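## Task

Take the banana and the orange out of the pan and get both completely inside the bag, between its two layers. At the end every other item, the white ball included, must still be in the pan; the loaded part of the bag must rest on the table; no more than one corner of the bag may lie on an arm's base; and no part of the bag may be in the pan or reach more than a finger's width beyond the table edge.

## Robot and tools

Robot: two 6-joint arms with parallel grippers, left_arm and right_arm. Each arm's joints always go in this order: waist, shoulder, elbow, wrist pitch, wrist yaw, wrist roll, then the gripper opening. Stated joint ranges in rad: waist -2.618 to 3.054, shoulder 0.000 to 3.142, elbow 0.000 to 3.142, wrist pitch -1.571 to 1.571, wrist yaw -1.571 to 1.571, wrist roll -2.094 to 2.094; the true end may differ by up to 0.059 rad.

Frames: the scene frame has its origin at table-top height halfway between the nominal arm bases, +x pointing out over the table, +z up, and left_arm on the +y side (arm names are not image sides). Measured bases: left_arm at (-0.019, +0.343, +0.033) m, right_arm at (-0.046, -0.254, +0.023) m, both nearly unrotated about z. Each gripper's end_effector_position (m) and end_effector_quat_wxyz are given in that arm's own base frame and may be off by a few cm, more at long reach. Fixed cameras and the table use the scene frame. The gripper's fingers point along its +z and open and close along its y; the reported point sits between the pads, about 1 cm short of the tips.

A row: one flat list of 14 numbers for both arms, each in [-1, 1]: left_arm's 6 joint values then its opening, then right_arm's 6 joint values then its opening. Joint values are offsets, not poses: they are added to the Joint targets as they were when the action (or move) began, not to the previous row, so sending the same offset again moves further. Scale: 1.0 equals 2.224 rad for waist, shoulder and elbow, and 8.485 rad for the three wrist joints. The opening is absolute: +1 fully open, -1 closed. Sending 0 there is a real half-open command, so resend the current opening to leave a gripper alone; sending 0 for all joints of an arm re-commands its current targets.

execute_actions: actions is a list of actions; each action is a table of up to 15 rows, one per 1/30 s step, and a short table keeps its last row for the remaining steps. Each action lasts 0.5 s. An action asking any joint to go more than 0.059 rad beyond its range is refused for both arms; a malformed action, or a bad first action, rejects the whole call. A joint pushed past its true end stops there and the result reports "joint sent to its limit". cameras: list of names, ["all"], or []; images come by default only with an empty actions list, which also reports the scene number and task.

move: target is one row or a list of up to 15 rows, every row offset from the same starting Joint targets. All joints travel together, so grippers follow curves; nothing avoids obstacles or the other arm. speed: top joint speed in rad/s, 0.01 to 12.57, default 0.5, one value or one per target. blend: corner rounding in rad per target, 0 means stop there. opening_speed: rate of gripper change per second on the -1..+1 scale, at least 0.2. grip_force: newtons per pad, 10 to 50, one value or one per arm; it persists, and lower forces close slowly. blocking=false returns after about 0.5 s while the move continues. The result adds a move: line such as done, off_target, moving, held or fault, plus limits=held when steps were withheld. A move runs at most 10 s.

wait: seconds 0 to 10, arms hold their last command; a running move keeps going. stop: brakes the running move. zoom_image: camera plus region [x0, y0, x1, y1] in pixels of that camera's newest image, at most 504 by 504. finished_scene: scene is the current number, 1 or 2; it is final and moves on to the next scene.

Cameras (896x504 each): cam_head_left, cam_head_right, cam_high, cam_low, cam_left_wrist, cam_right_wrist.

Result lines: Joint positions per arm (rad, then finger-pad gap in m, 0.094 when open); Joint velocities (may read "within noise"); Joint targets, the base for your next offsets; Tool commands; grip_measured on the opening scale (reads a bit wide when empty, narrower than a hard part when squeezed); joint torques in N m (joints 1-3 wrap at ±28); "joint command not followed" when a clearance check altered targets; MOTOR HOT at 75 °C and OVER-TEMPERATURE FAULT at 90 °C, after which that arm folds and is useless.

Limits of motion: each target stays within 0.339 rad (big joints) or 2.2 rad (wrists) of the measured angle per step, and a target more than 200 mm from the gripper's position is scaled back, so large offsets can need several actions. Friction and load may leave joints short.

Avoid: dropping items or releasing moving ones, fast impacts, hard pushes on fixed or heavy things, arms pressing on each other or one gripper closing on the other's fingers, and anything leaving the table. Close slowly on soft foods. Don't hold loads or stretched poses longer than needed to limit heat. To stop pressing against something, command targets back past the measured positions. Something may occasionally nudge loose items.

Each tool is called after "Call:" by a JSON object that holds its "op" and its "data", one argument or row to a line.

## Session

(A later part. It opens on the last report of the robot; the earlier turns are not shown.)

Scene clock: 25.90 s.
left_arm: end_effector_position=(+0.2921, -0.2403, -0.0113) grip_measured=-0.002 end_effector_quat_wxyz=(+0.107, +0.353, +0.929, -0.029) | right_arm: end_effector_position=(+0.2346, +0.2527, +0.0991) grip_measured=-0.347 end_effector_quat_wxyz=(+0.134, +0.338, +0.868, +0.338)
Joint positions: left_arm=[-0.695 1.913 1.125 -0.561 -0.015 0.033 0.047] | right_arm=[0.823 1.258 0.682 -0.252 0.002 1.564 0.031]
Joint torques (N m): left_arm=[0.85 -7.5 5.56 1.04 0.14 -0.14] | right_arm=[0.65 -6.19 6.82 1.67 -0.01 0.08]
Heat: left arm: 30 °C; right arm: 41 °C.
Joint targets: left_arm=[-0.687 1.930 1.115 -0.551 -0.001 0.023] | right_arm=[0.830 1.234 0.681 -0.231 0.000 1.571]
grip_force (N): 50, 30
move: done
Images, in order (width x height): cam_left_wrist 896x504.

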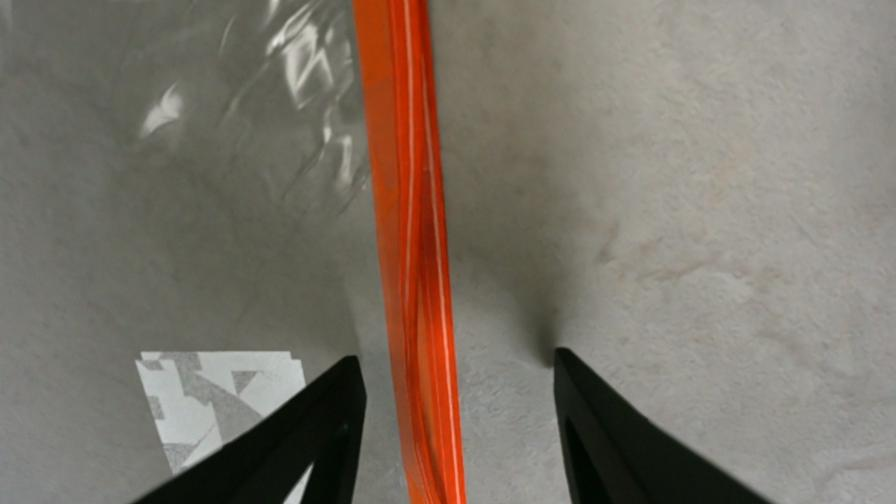

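Call:
{"op": "move", "data": {
  "target": [
    [0.0115,0.0,0.0,0,0,0,0,0,0,0,0,0,0,-0.35],
    [0.0115,0.0,0.0,0,0,0,-1,0,0,0,0,0,0,-0.35]
  ],
  "speed": 0.1,
  "opening_speed": 0.6,
  "cameras": ["cam_left_wrist","cam_low"]
}}

Call:
{"op": "zoom_image", "data": {
  "camera": "cam_left_wrist",
  "region": [300, 254, 700, 504]
}}

Call:
{"op": "zoom_image", "data": {
  "camera": "cam_low",
  "region": [360, 280, 600, 400]
}}

Scene clock: 28.97 s.
left_arm: end_effector_position=(+0.2990, -0.2324, -0.0112) grip_measured=-0.985 end_effector_quat_wxyz=(+0.108, +0.340, +0.934, -0.028) | right_arm: end_effector_position=(+0.2346, +0.2527, +0.0991) grip_measured=-0.347 end_effector_quat_wxyz=(+0.134, +0.338, +0.868, +0.338)
Joint positions: left_arm=[-0.667 1.913 1.125 -0.559 -0.015 0.033 0.001] | right_arm=[0.823 1.258 0.682 -0.252 0.002 1.564 0.031]
Joint torques (N m): left_arm=[0.64 -7.47 5.6 1.02 0.13 -0.14] | right_arm=[0.66 -6.22 6.8 1.67 -0.01 0.08]
Heat: left arm: 30 °C; right arm: 40 °C.
Joint targets: left_arm=[-0.661 1.930 1.115 -0.551 -0.001 0.023] | right_arm=[0.830 1.234 0.681 -0.231 0.000 1.571]
grip_force (N): 50, 30
move: done
Images, in order (width x height): cam_low 896x504, cam_left_wrist 896x504.

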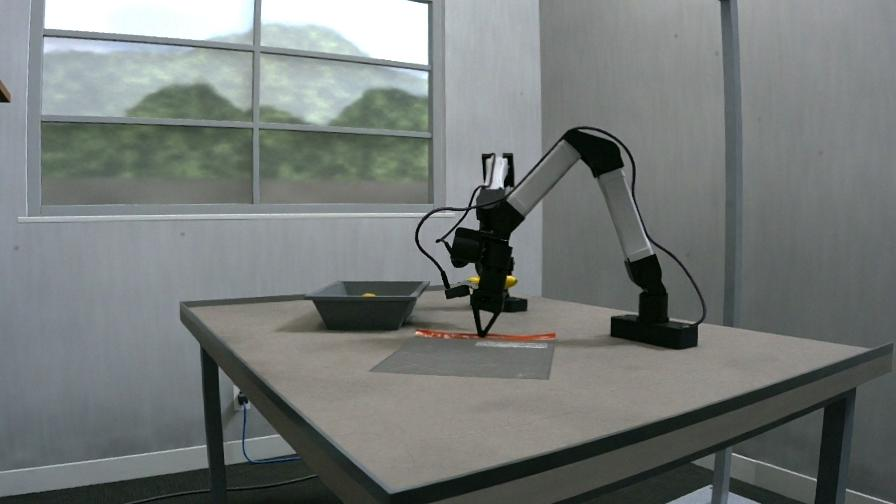

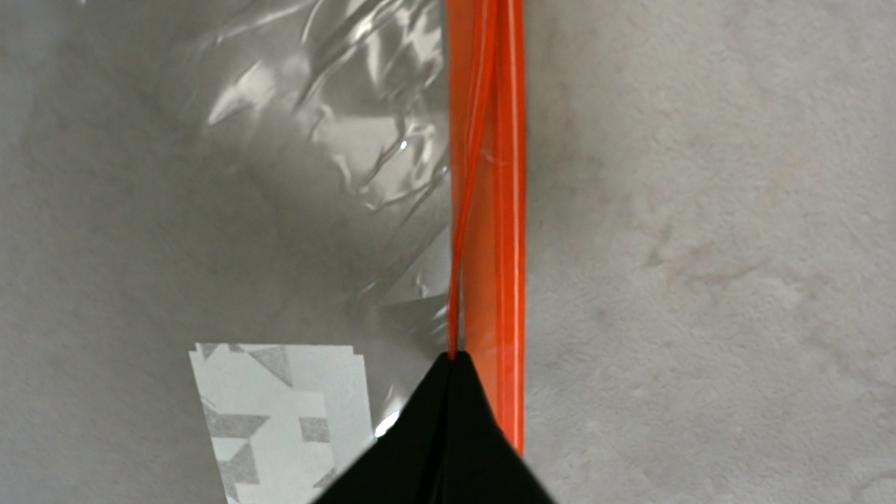

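Scaled by 1.260 from the camera's 896x504 image, which has a finer 1280x720 frame.

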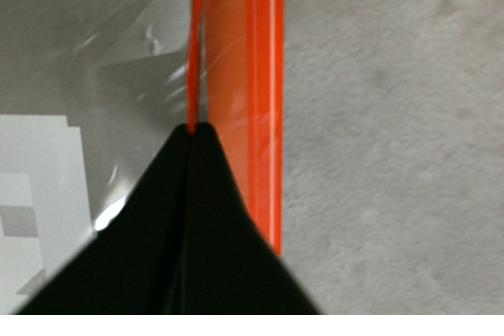

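Scaled by 2.100 from the camera's 896x504 image, which has a finer 1280x720 frame.

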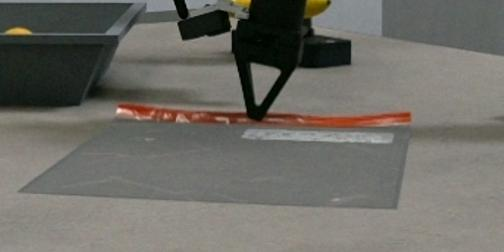

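Call:
{"op": "move", "data": {
  "target": [0,-0.0567,0.1318,-0.0493,0,0,-1,0,0,0,0,0,0,-0.35],
  "speed": 0.3,
  "cameras": ["cam_left_wrist","cam_low","cam_head_left","cam_right_wrist"]
}}

Call:
{"op": "zoom_image", "data": {
  "camera": "cam_low",
  "region": [360, 280, 600, 400]
}}

Scene clock: 31.63 s.
left_arm: end_effector_position=(+0.2982, -0.2317, +0.0748) grip_measured=-0.985 end_effector_quat_wxyz=(+0.085, +0.341, +0.936, -0.020) | right_arm: end_effector_position=(+0.2346, +0.2527, +0.0991) grip_measured=-0.347 end_effector_quat_wxyz=(+0.134, +0.338, +0.868, +0.338)
Joint positions: left_arm=[-0.667 1.828 1.389 -0.957 -0.015 0.033 0.001] | right_arm=[0.823 1.258 0.682 -0.252 0.002 1.564 0.031]
Joint torques (N m): left_arm=[0.72 -10.61 9.09 0.66 0.14 -0.15] | right_arm=[0.68 -6.22 6.82 1.67 0 0.08]
Heat: left arm: 30 °C; right arm: 39 °C.
Joint targets: left_arm=[-0.661 1.804 1.408 -0.969 -0.001 0.023] | right_arm=[0.830 1.234 0.681 -0.231 0.000 1.571]
grip_force (N): 50, 30
move: done
Images, in order (width x height): cam_head_left 896x504, cam_low 896x504, cam_left_wrist 896x504, cam_right_wrist 896x504.

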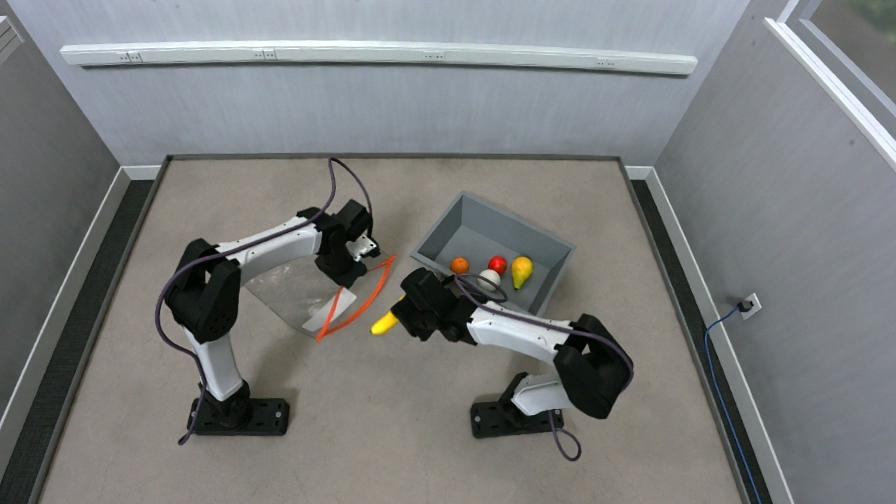

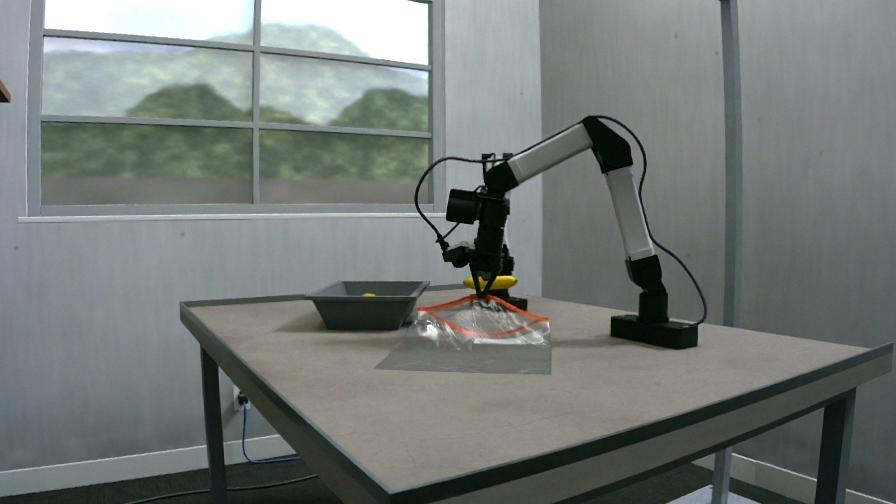

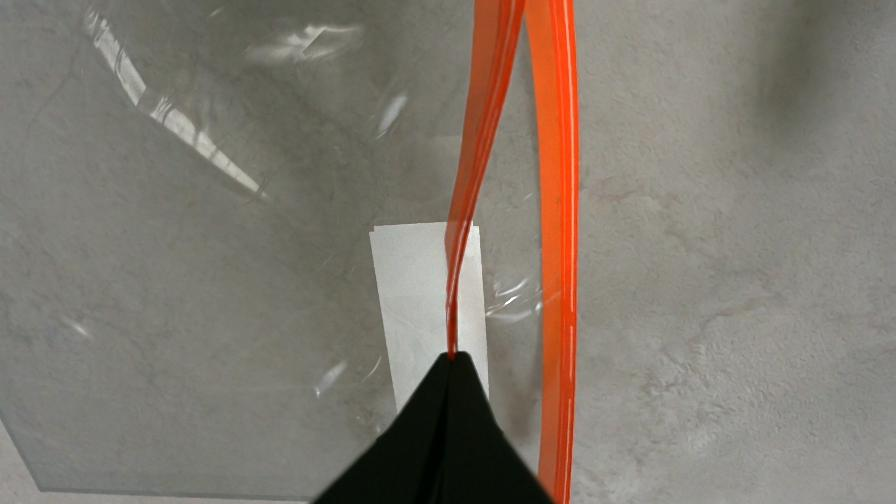

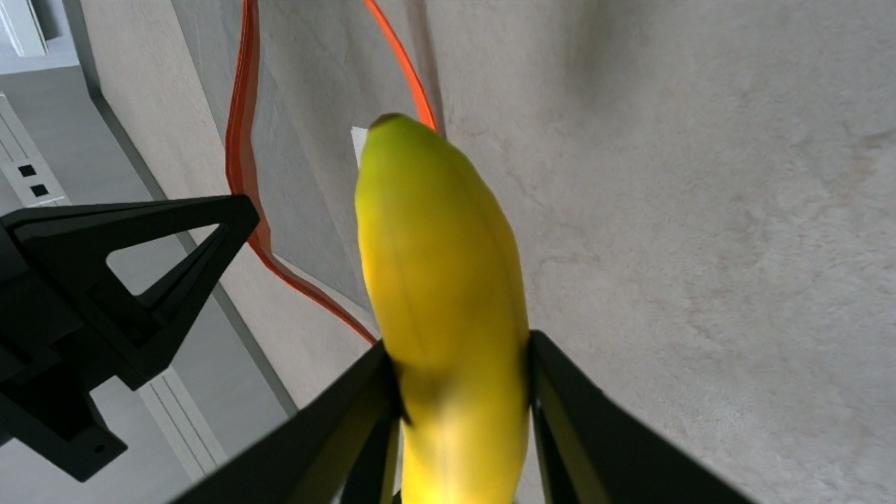

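Scaled by 2.100 from the camera's 896x504 image, which has a finer 1280x720 frame.

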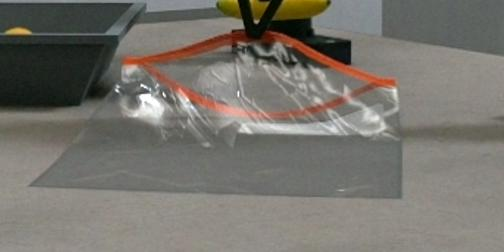

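Call:
{"op": "move", "data": {
  "target": [0,0,0,0,0,0,-1,-0.0054,0.1156,-0.0605,0.0485,0,0,-0.35],
  "speed": 0.6,
  "cameras": ["cam_left_wrist","cam_low","cam_right_wrist","cam_high"]
}}

Call:
{"op": "zoom_image", "data": {
  "camera": "cam_high",
  "region": [330, 80, 580, 260]
}}

Call:
{"op": "zoom_image", "data": {
  "camera": "cam_low",
  "region": [360, 220, 600, 400]
}}

Scene clock: 35.33 s.
left_arm: end_effector_position=(+0.2980, -0.2316, +0.0747) grip_measured=-0.985 end_effector_quat_wxyz=(+0.085, +0.341, +0.936, -0.020) | right_arm: end_effector_position=(+0.2498, +0.2691, +0.0405) grip_measured=-0.347 end_effector_quat_wxyz=(+0.143, +0.335, +0.860, +0.359)
Joint positions: left_arm=[-0.667 1.828 1.389 -0.957 -0.015 0.033 0.001] | right_arm=[0.823 1.484 0.547 0.159 0.002 1.565 0.031]
Joint torques (N m): left_arm=[0.66 -10.62 9.11 0.67 0.14 -0.13] | right_arm=[-0.5 -4.55 5.96 1.66 -0.01 0.07]
Heat: left arm: 30 °C; right arm: 38 °C.
Joint targets: left_arm=[-0.661 1.804 1.408 -0.970 -0.001 0.023] | right_arm=[0.818 1.491 0.546 0.180 0.000 1.571]
grip_force (N): 50, 30
move: done
Images, in order (width x height): cam_high 896x504, cam_low 896x504, cam_left_wrist 896x504, cam_right_wrist 896x504.

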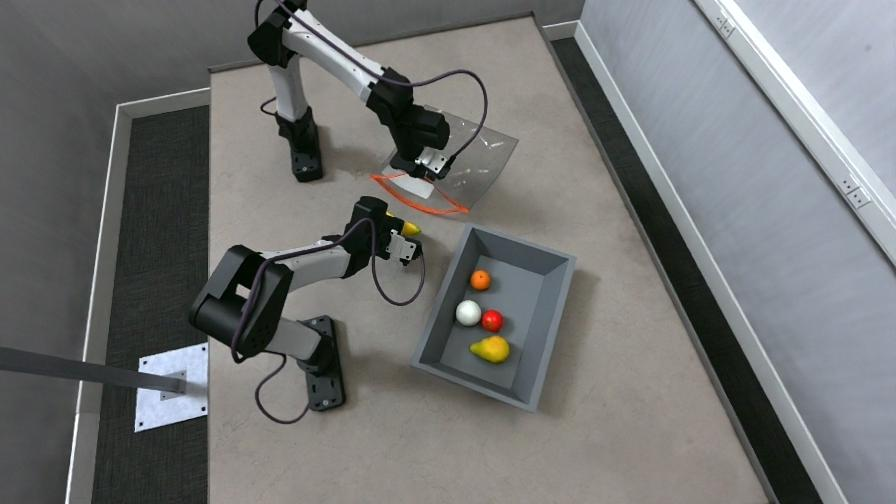

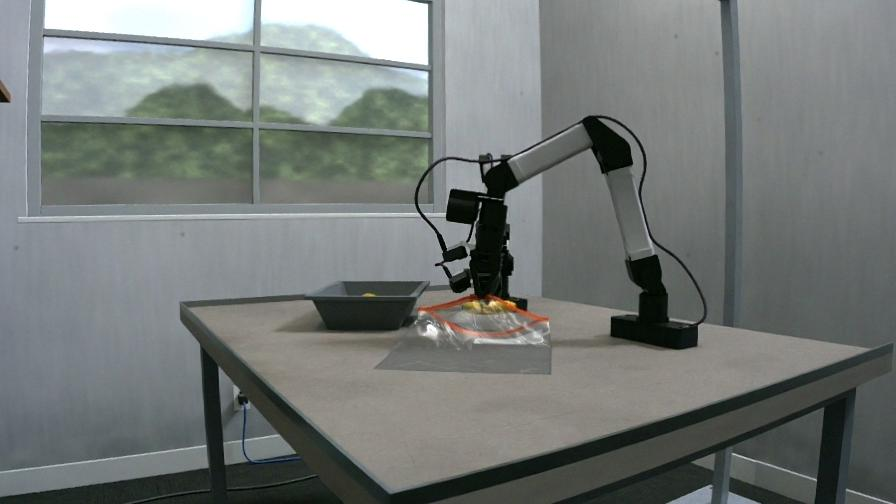

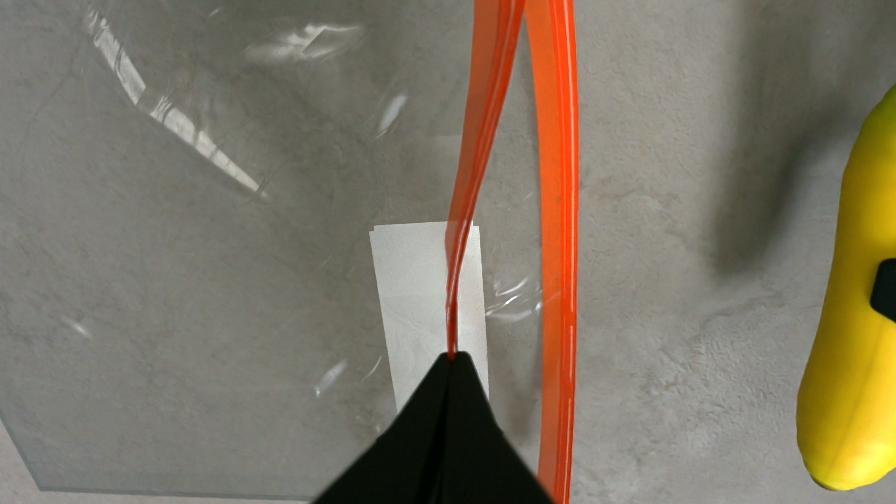

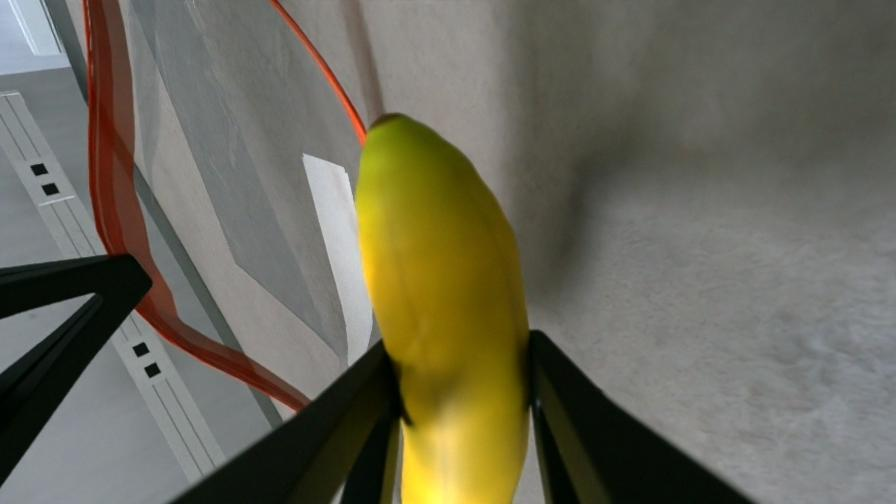

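Scaled by 2.016 from the camera's 896x504 image, which has a finer 1280x720 frame.

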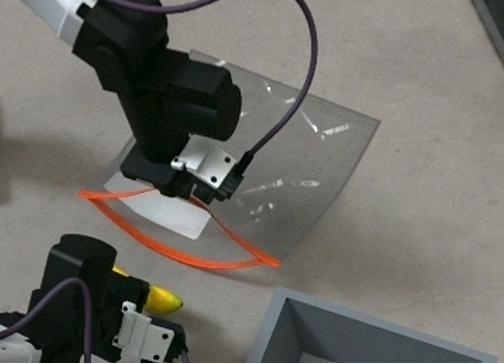

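Scaled by 2.100 from the camera's 896x504 image, which has a finer 1280x720 frame.

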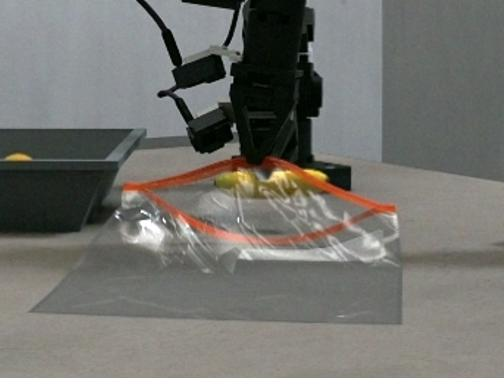

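Call:
{"op": "move", "data": {
  "target": [0.0176,0.0026,0.0033,-0.0001,0,0.0046,-1,-0.009,0.1049,0.1138,-0.0047,0,0,-0.35],
  "speed": 0.4,
  "cameras": ["cam_left_wrist","cam_low","cam_right_wrist","cam_high"]
}}

Call:
{"op": "zoom_image", "data": {
  "camera": "cam_high",
  "region": [330, 80, 580, 260]
}}

Call:
{"op": "zoom_image", "data": {
  "camera": "cam_low",
  "region": [360, 220, 600, 400]
}}

Scene clock: 37.40 s.
left_arm: end_effector_position=(+0.3075, -0.2205, +0.0760) grip_measured=-0.985 end_effector_quat_wxyz=(+0.087, +0.331, +0.939, -0.018) | right_arm: end_effector_position=(+0.2934, +0.3048, +0.0343) grip_measured=-0.347 end_effector_quat_wxyz=(+0.142, +0.344, +0.861, +0.347)
Joint positions: left_arm=[-0.629 1.828 1.394 -0.959 -0.015 0.051 0.001] | right_arm=[0.805 1.713 0.774 0.137 0.002 1.565 0.031]
Joint torques (N m): left_arm=[0.68 -10.14 9.39 0.68 0.14 0.04] | right_arm=[-0.68 -6.2 8.32 1.54 -0.01 0.07]
Heat: left arm: 30 °C; right arm: 38 °C.
Joint targets: left_arm=[-0.622 1.809 1.415 -0.971 -0.001 0.062] | right_arm=[0.798 1.724 0.799 0.140 0.000 1.571]
grip_force (N): 50, 30
move: done
Images, in order (width x height): cam_high 896x504, cam_low 896x504, cam_left_wrist 896x504, cam_right_wrist 896x504.

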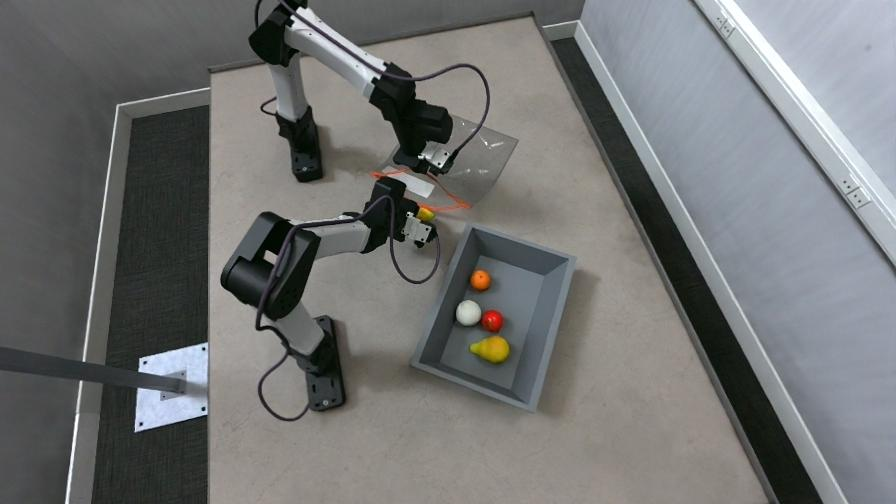

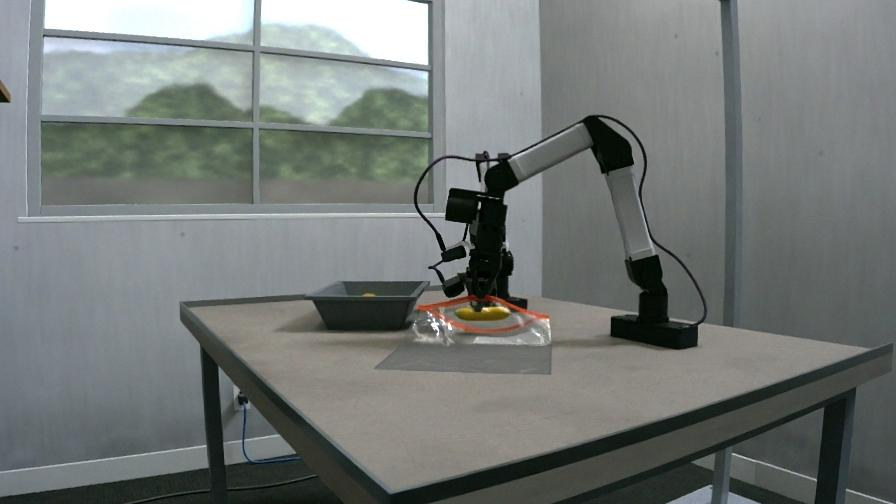

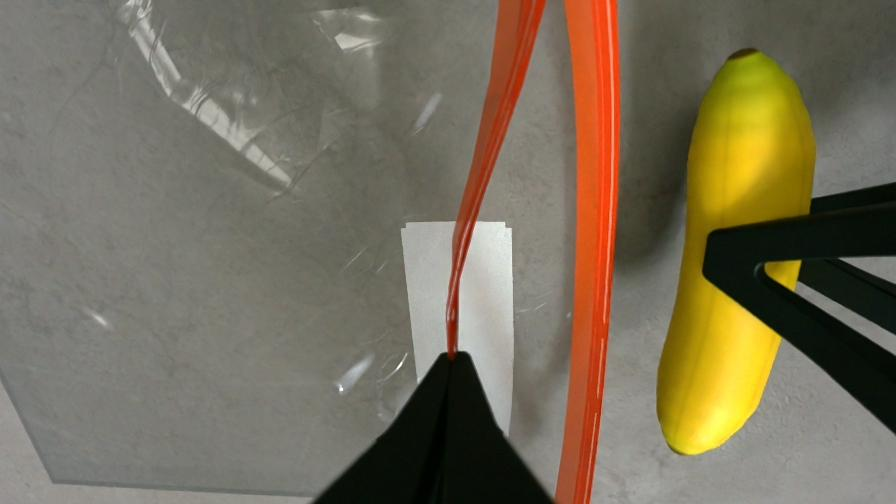

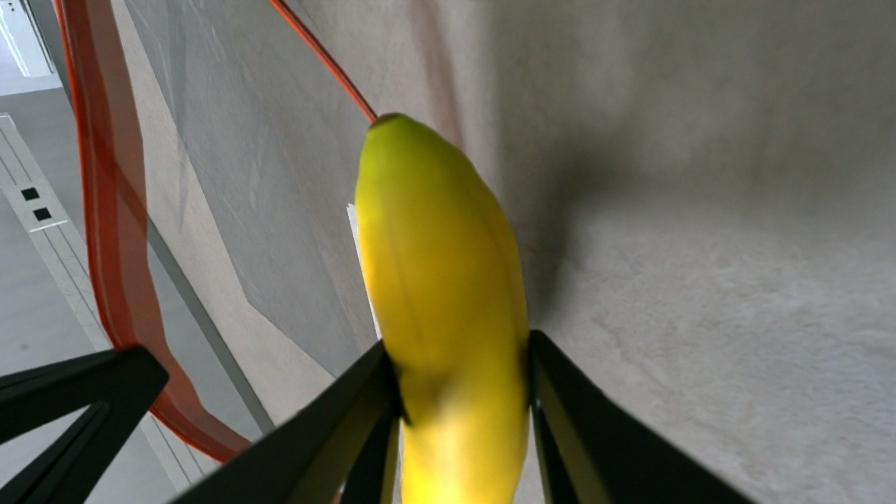

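Scaled by 2.016 from the camera's 896x504 image, which has a finer 1280x720 frame.

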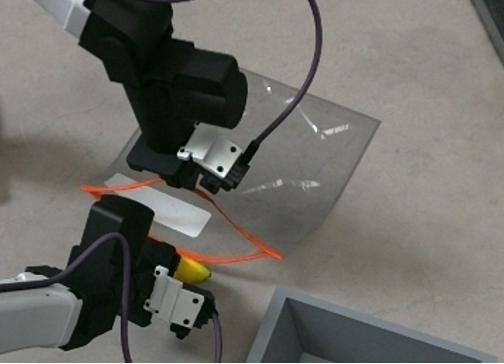

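Scaled by 2.100 from the camera's 896x504 image, which has a finer 1280x720 frame.

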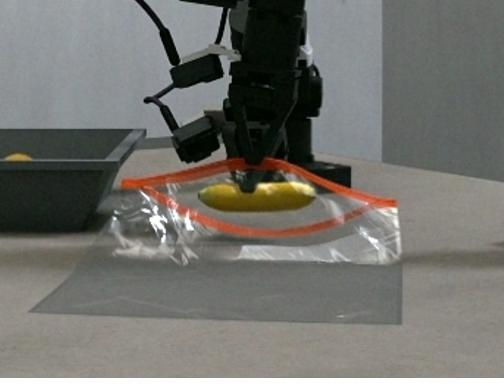

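Call:
{"op": "move", "data": {
  "target": [0.0409,0.0062,0.0076,-0.0004,0,0.0107,-1,0,0.1149,0.138,-0.0061,0,0,-0.35],
  "speed": 0.35,
  "cameras": ["cam_left_wrist","cam_low","cam_right_wrist","cam_high"]
}}

Call:
{"op": "zoom_image", "data": {
  "camera": "cam_high",
  "region": [330, 80, 580, 260]
}}

Call:
{"op": "zoom_image", "data": {
  "camera": "cam_low",
  "region": [360, 220, 600, 400]
}}

Scene clock: 39.23 s.
left_arm: end_effector_position=(+0.3301, -0.1933, +0.0807) grip_measured=-0.985 end_effector_quat_wxyz=(+0.095, +0.330, +0.939, -0.012) | right_arm: end_effector_position=(+0.3437, +0.3571, +0.0266) grip_measured=-0.347 end_effector_quat_wxyz=(+0.142, +0.344, +0.861, +0.347)
Joint positions: left_arm=[-0.536 1.828 1.41 -0.962 -0.014 0.141 0.001] | right_arm=[0.805 1.967 1.08 0.086 0.002 1.565 0.031]
Joint torques (N m): left_arm=[0.57 -9.11 9.48 0.7 0.14 0.07] | right_arm=[-0.68 -8.39 8.66 1.52 -0.01 0.07]
Heat: left arm: 31 °C; right arm: 38 °C.
Joint targets: left_arm=[-0.531 1.823 1.432 -0.974 -0.001 0.153] | right_arm=[0.798 1.980 1.106 0.088 0.000 1.571]
grip_force (N): 50, 30
move: done
Images, in order (width x height): cam_high 896x504, cam_low 896x504, cam_left_wrist 896x504, cam_right_wrist 896x504.

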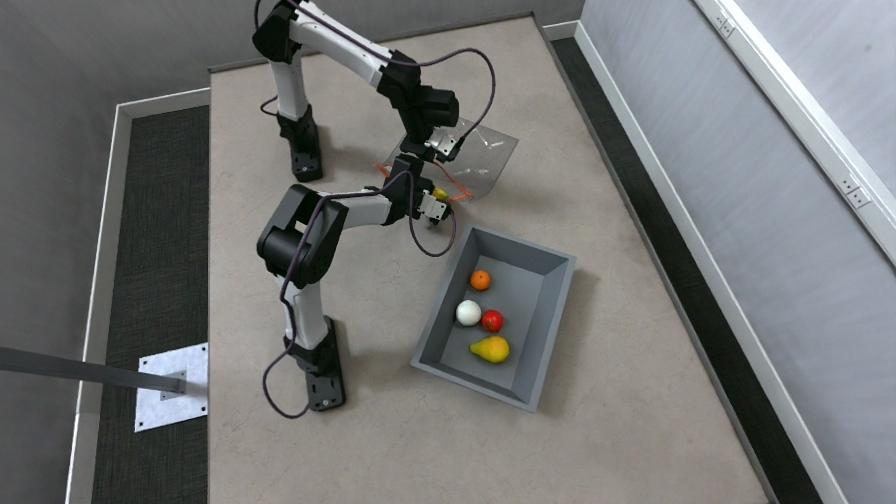

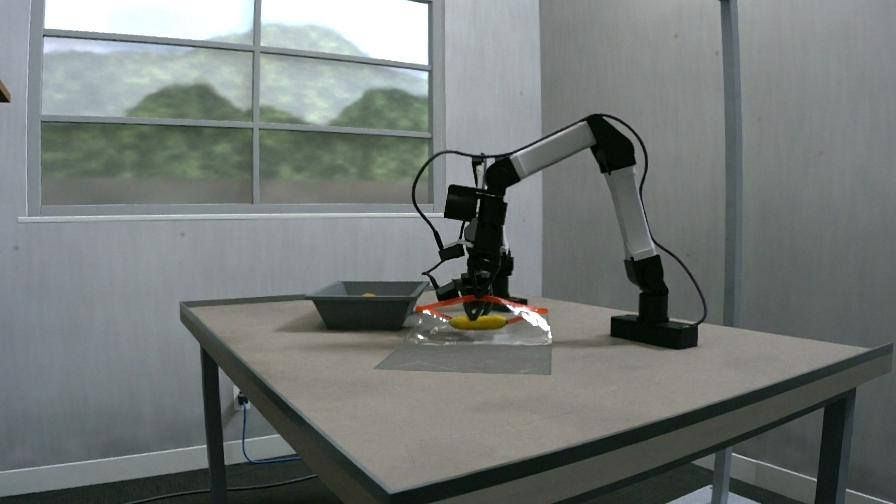

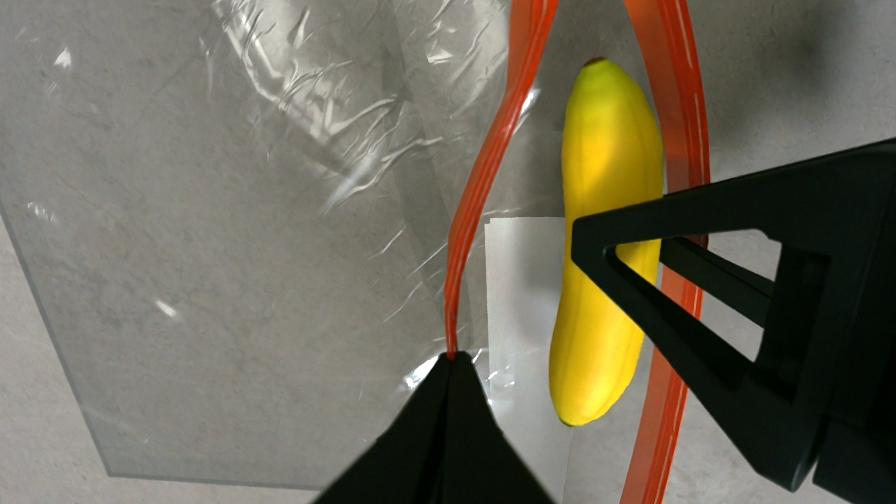

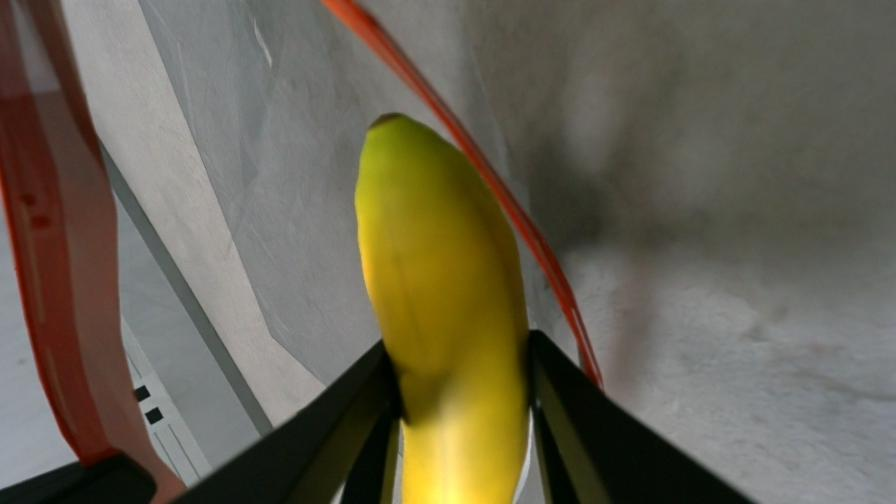

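Scaled by 2.016 from the camera's 896x504 image, which has a finer 1280x720 frame.

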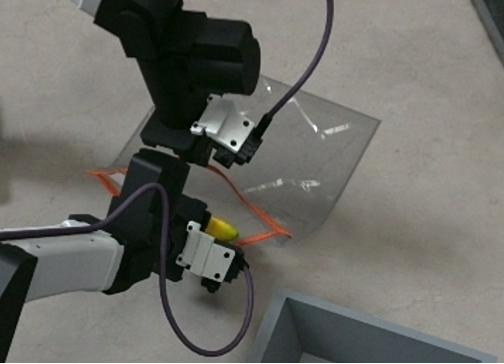

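Scaled by 2.100 from the camera's 896x504 image, which has a finer 1280x720 frame.

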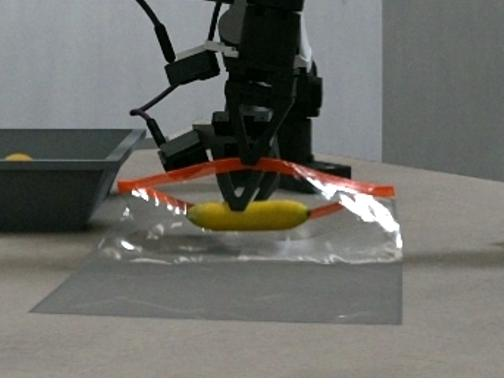

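Call:
{"op": "move", "data": {
  "target": [0.0343,0.0107,0.0101,0.0002,0,0.009,-1,0,0.0499,0.0588,-0.0023,0,0,-0.35],
  "speed": 0.3,
  "cameras": ["cam_left_wrist","cam_low","cam_right_wrist"]
}}

Call:
{"op": "zoom_image", "data": {
  "camera": "cam_low",
  "region": [360, 220, 600, 400]
}}

Scene clock: 40.73 s.
left_arm: end_effector_position=(+0.3497, -0.1697, +0.0874) grip_measured=-0.985 end_effector_quat_wxyz=(+0.106, +0.329, +0.939, -0.006) | right_arm: end_effector_position=(+0.3640, +0.3781, +0.0180) grip_measured=-0.347 end_effector_quat_wxyz=(+0.142, +0.344, +0.861, +0.347)
Joint positions: left_arm=[-0.458 1.828 1.433 -0.963 -0.013 0.217 0.001] | right_arm=[0.805 2.078 1.21 0.066 0.002 1.565 0.031]
Joint torques (N m): left_arm=[0.44 -7.3 9.51 0.79 0.14 0.05] | right_arm=[-0.65 -9.28 8.79 1.55 -0.01 0.07]
Heat: left arm: 30 °C; right arm: 38 °C.
Joint targets: left_arm=[-0.455 1.847 1.455 -0.972 0.000 0.229] | right_arm=[0.798 2.090 1.237 0.069 0.000 1.571]
grip_force (N): 50, 30
move: done
Images, in order (width x height): cam_low 896x504, cam_left_wrist 896x504, cam_right_wrist 896x504.

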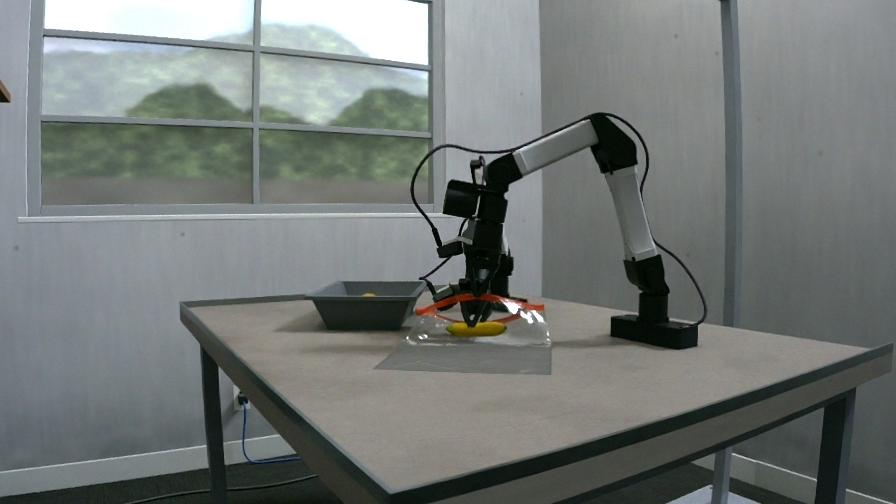

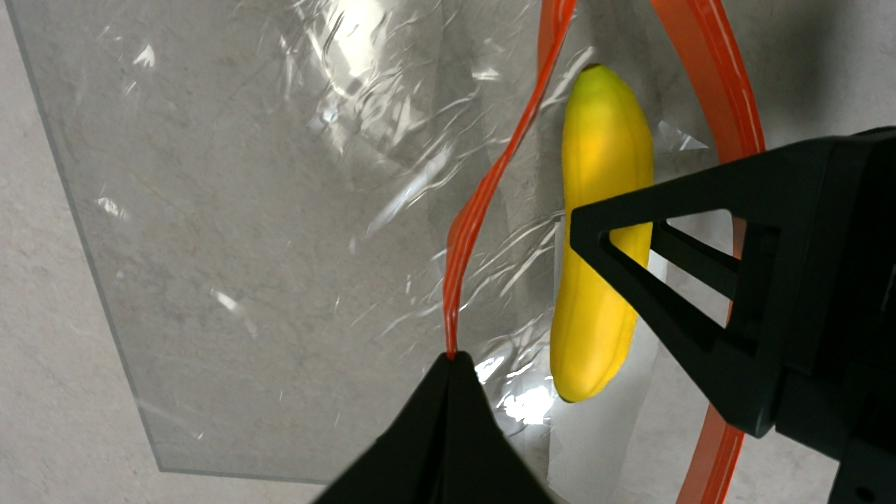

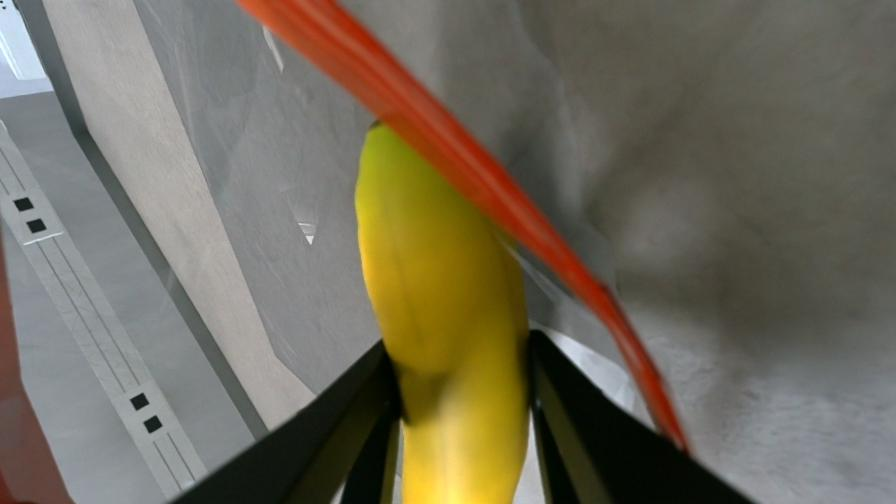

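Scaled by 2.100 from the camera's 896x504 image, which has a finer 1280x720 frame.

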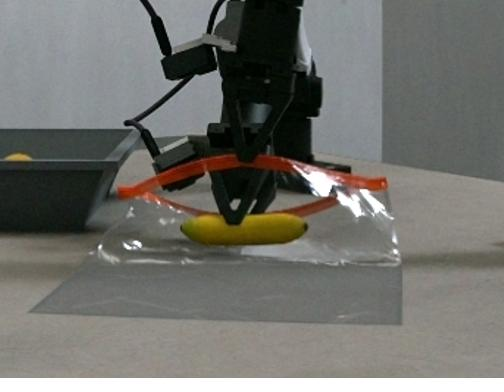

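Call:
{"op": "move", "data": {
  "target": [
    [0,0,0,0,0,0,-1,0,0.0067,0,0.0015,0,0,-0.35],
    [0,0,0,0,0,0,-1,0,0.0067,0,0.0015,0,0,0.08]
  ],
  "speed": 0.2,
  "opening_speed": 0.6,
  "cameras": ["cam_left_wrist","cam_low","cam_right_wrist"]
}}

Call:
{"op": "zoom_image", "data": {
  "camera": "cam_low",
  "region": [360, 220, 600, 400]
}}

Scene clock: 42.93 s.
left_arm: end_effector_position=(+0.3497, -0.1697, +0.0874) grip_measured=-0.985 end_effector_quat_wxyz=(+0.106, +0.329, +0.938, -0.006) | right_arm: end_effector_position=(+0.3637, +0.3778, +0.0116) grip_measured=+0.078 end_effector_quat_wxyz=(+0.140, +0.345, +0.862, +0.343)
Joint positions: left_arm=[-0.458 1.828 1.433 -0.963 -0.013 0.218 0.001] | right_arm=[0.805 2.093 1.211 0.07 0.002 1.565 0.051]
Joint torques (N m): left_arm=[0.42 -7.32 9.54 0.78 0.13 0.05] | right_arm=[-0.68 -9.33 8.62 1.6 -0.01 0.07]
Heat: left arm: 30 °C; right arm: 38 °C.
Joint targets: left_arm=[-0.455 1.847 1.455 -0.972 0.000 0.229] | right_arm=[0.798 2.105 1.237 0.082 0.000 1.571]
grip_force (N): 50, 30
move: done
Images, in order (width x height): cam_low 896x504, cam_left_wrist 896x504, cam_right_wrist 896x504.

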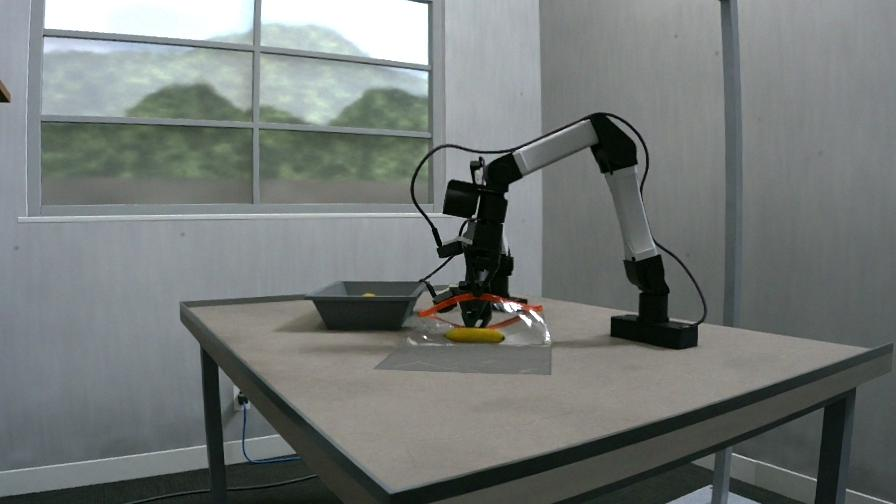

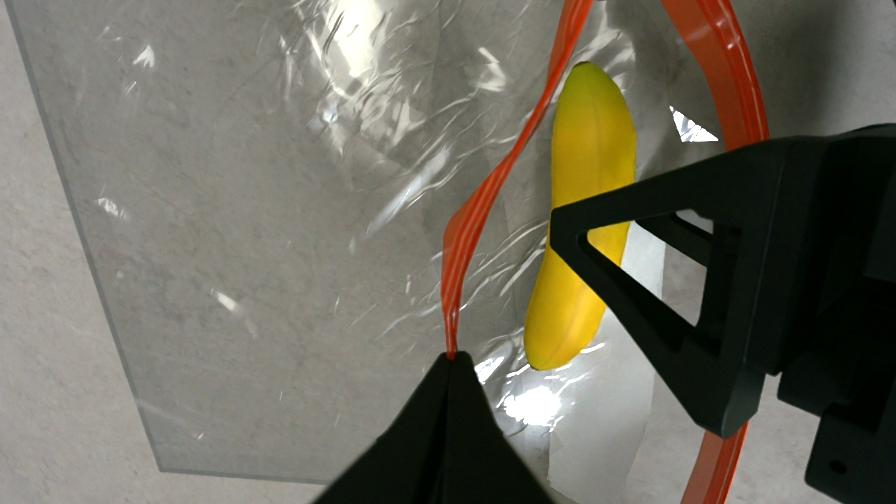

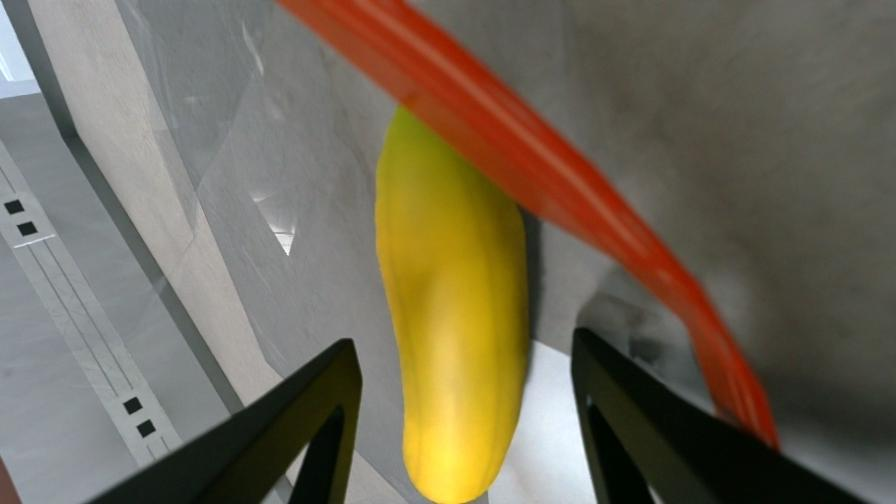

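Scaled by 2.100 from the camera's 896x504 image, which has a finer 1280x720 frame.

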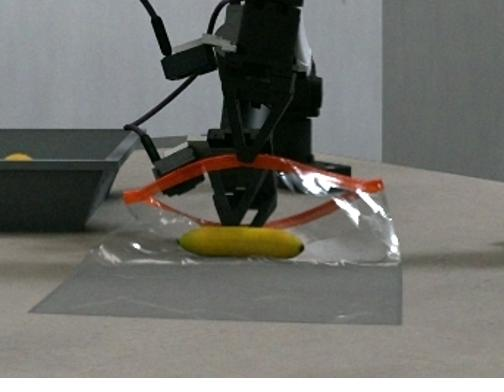

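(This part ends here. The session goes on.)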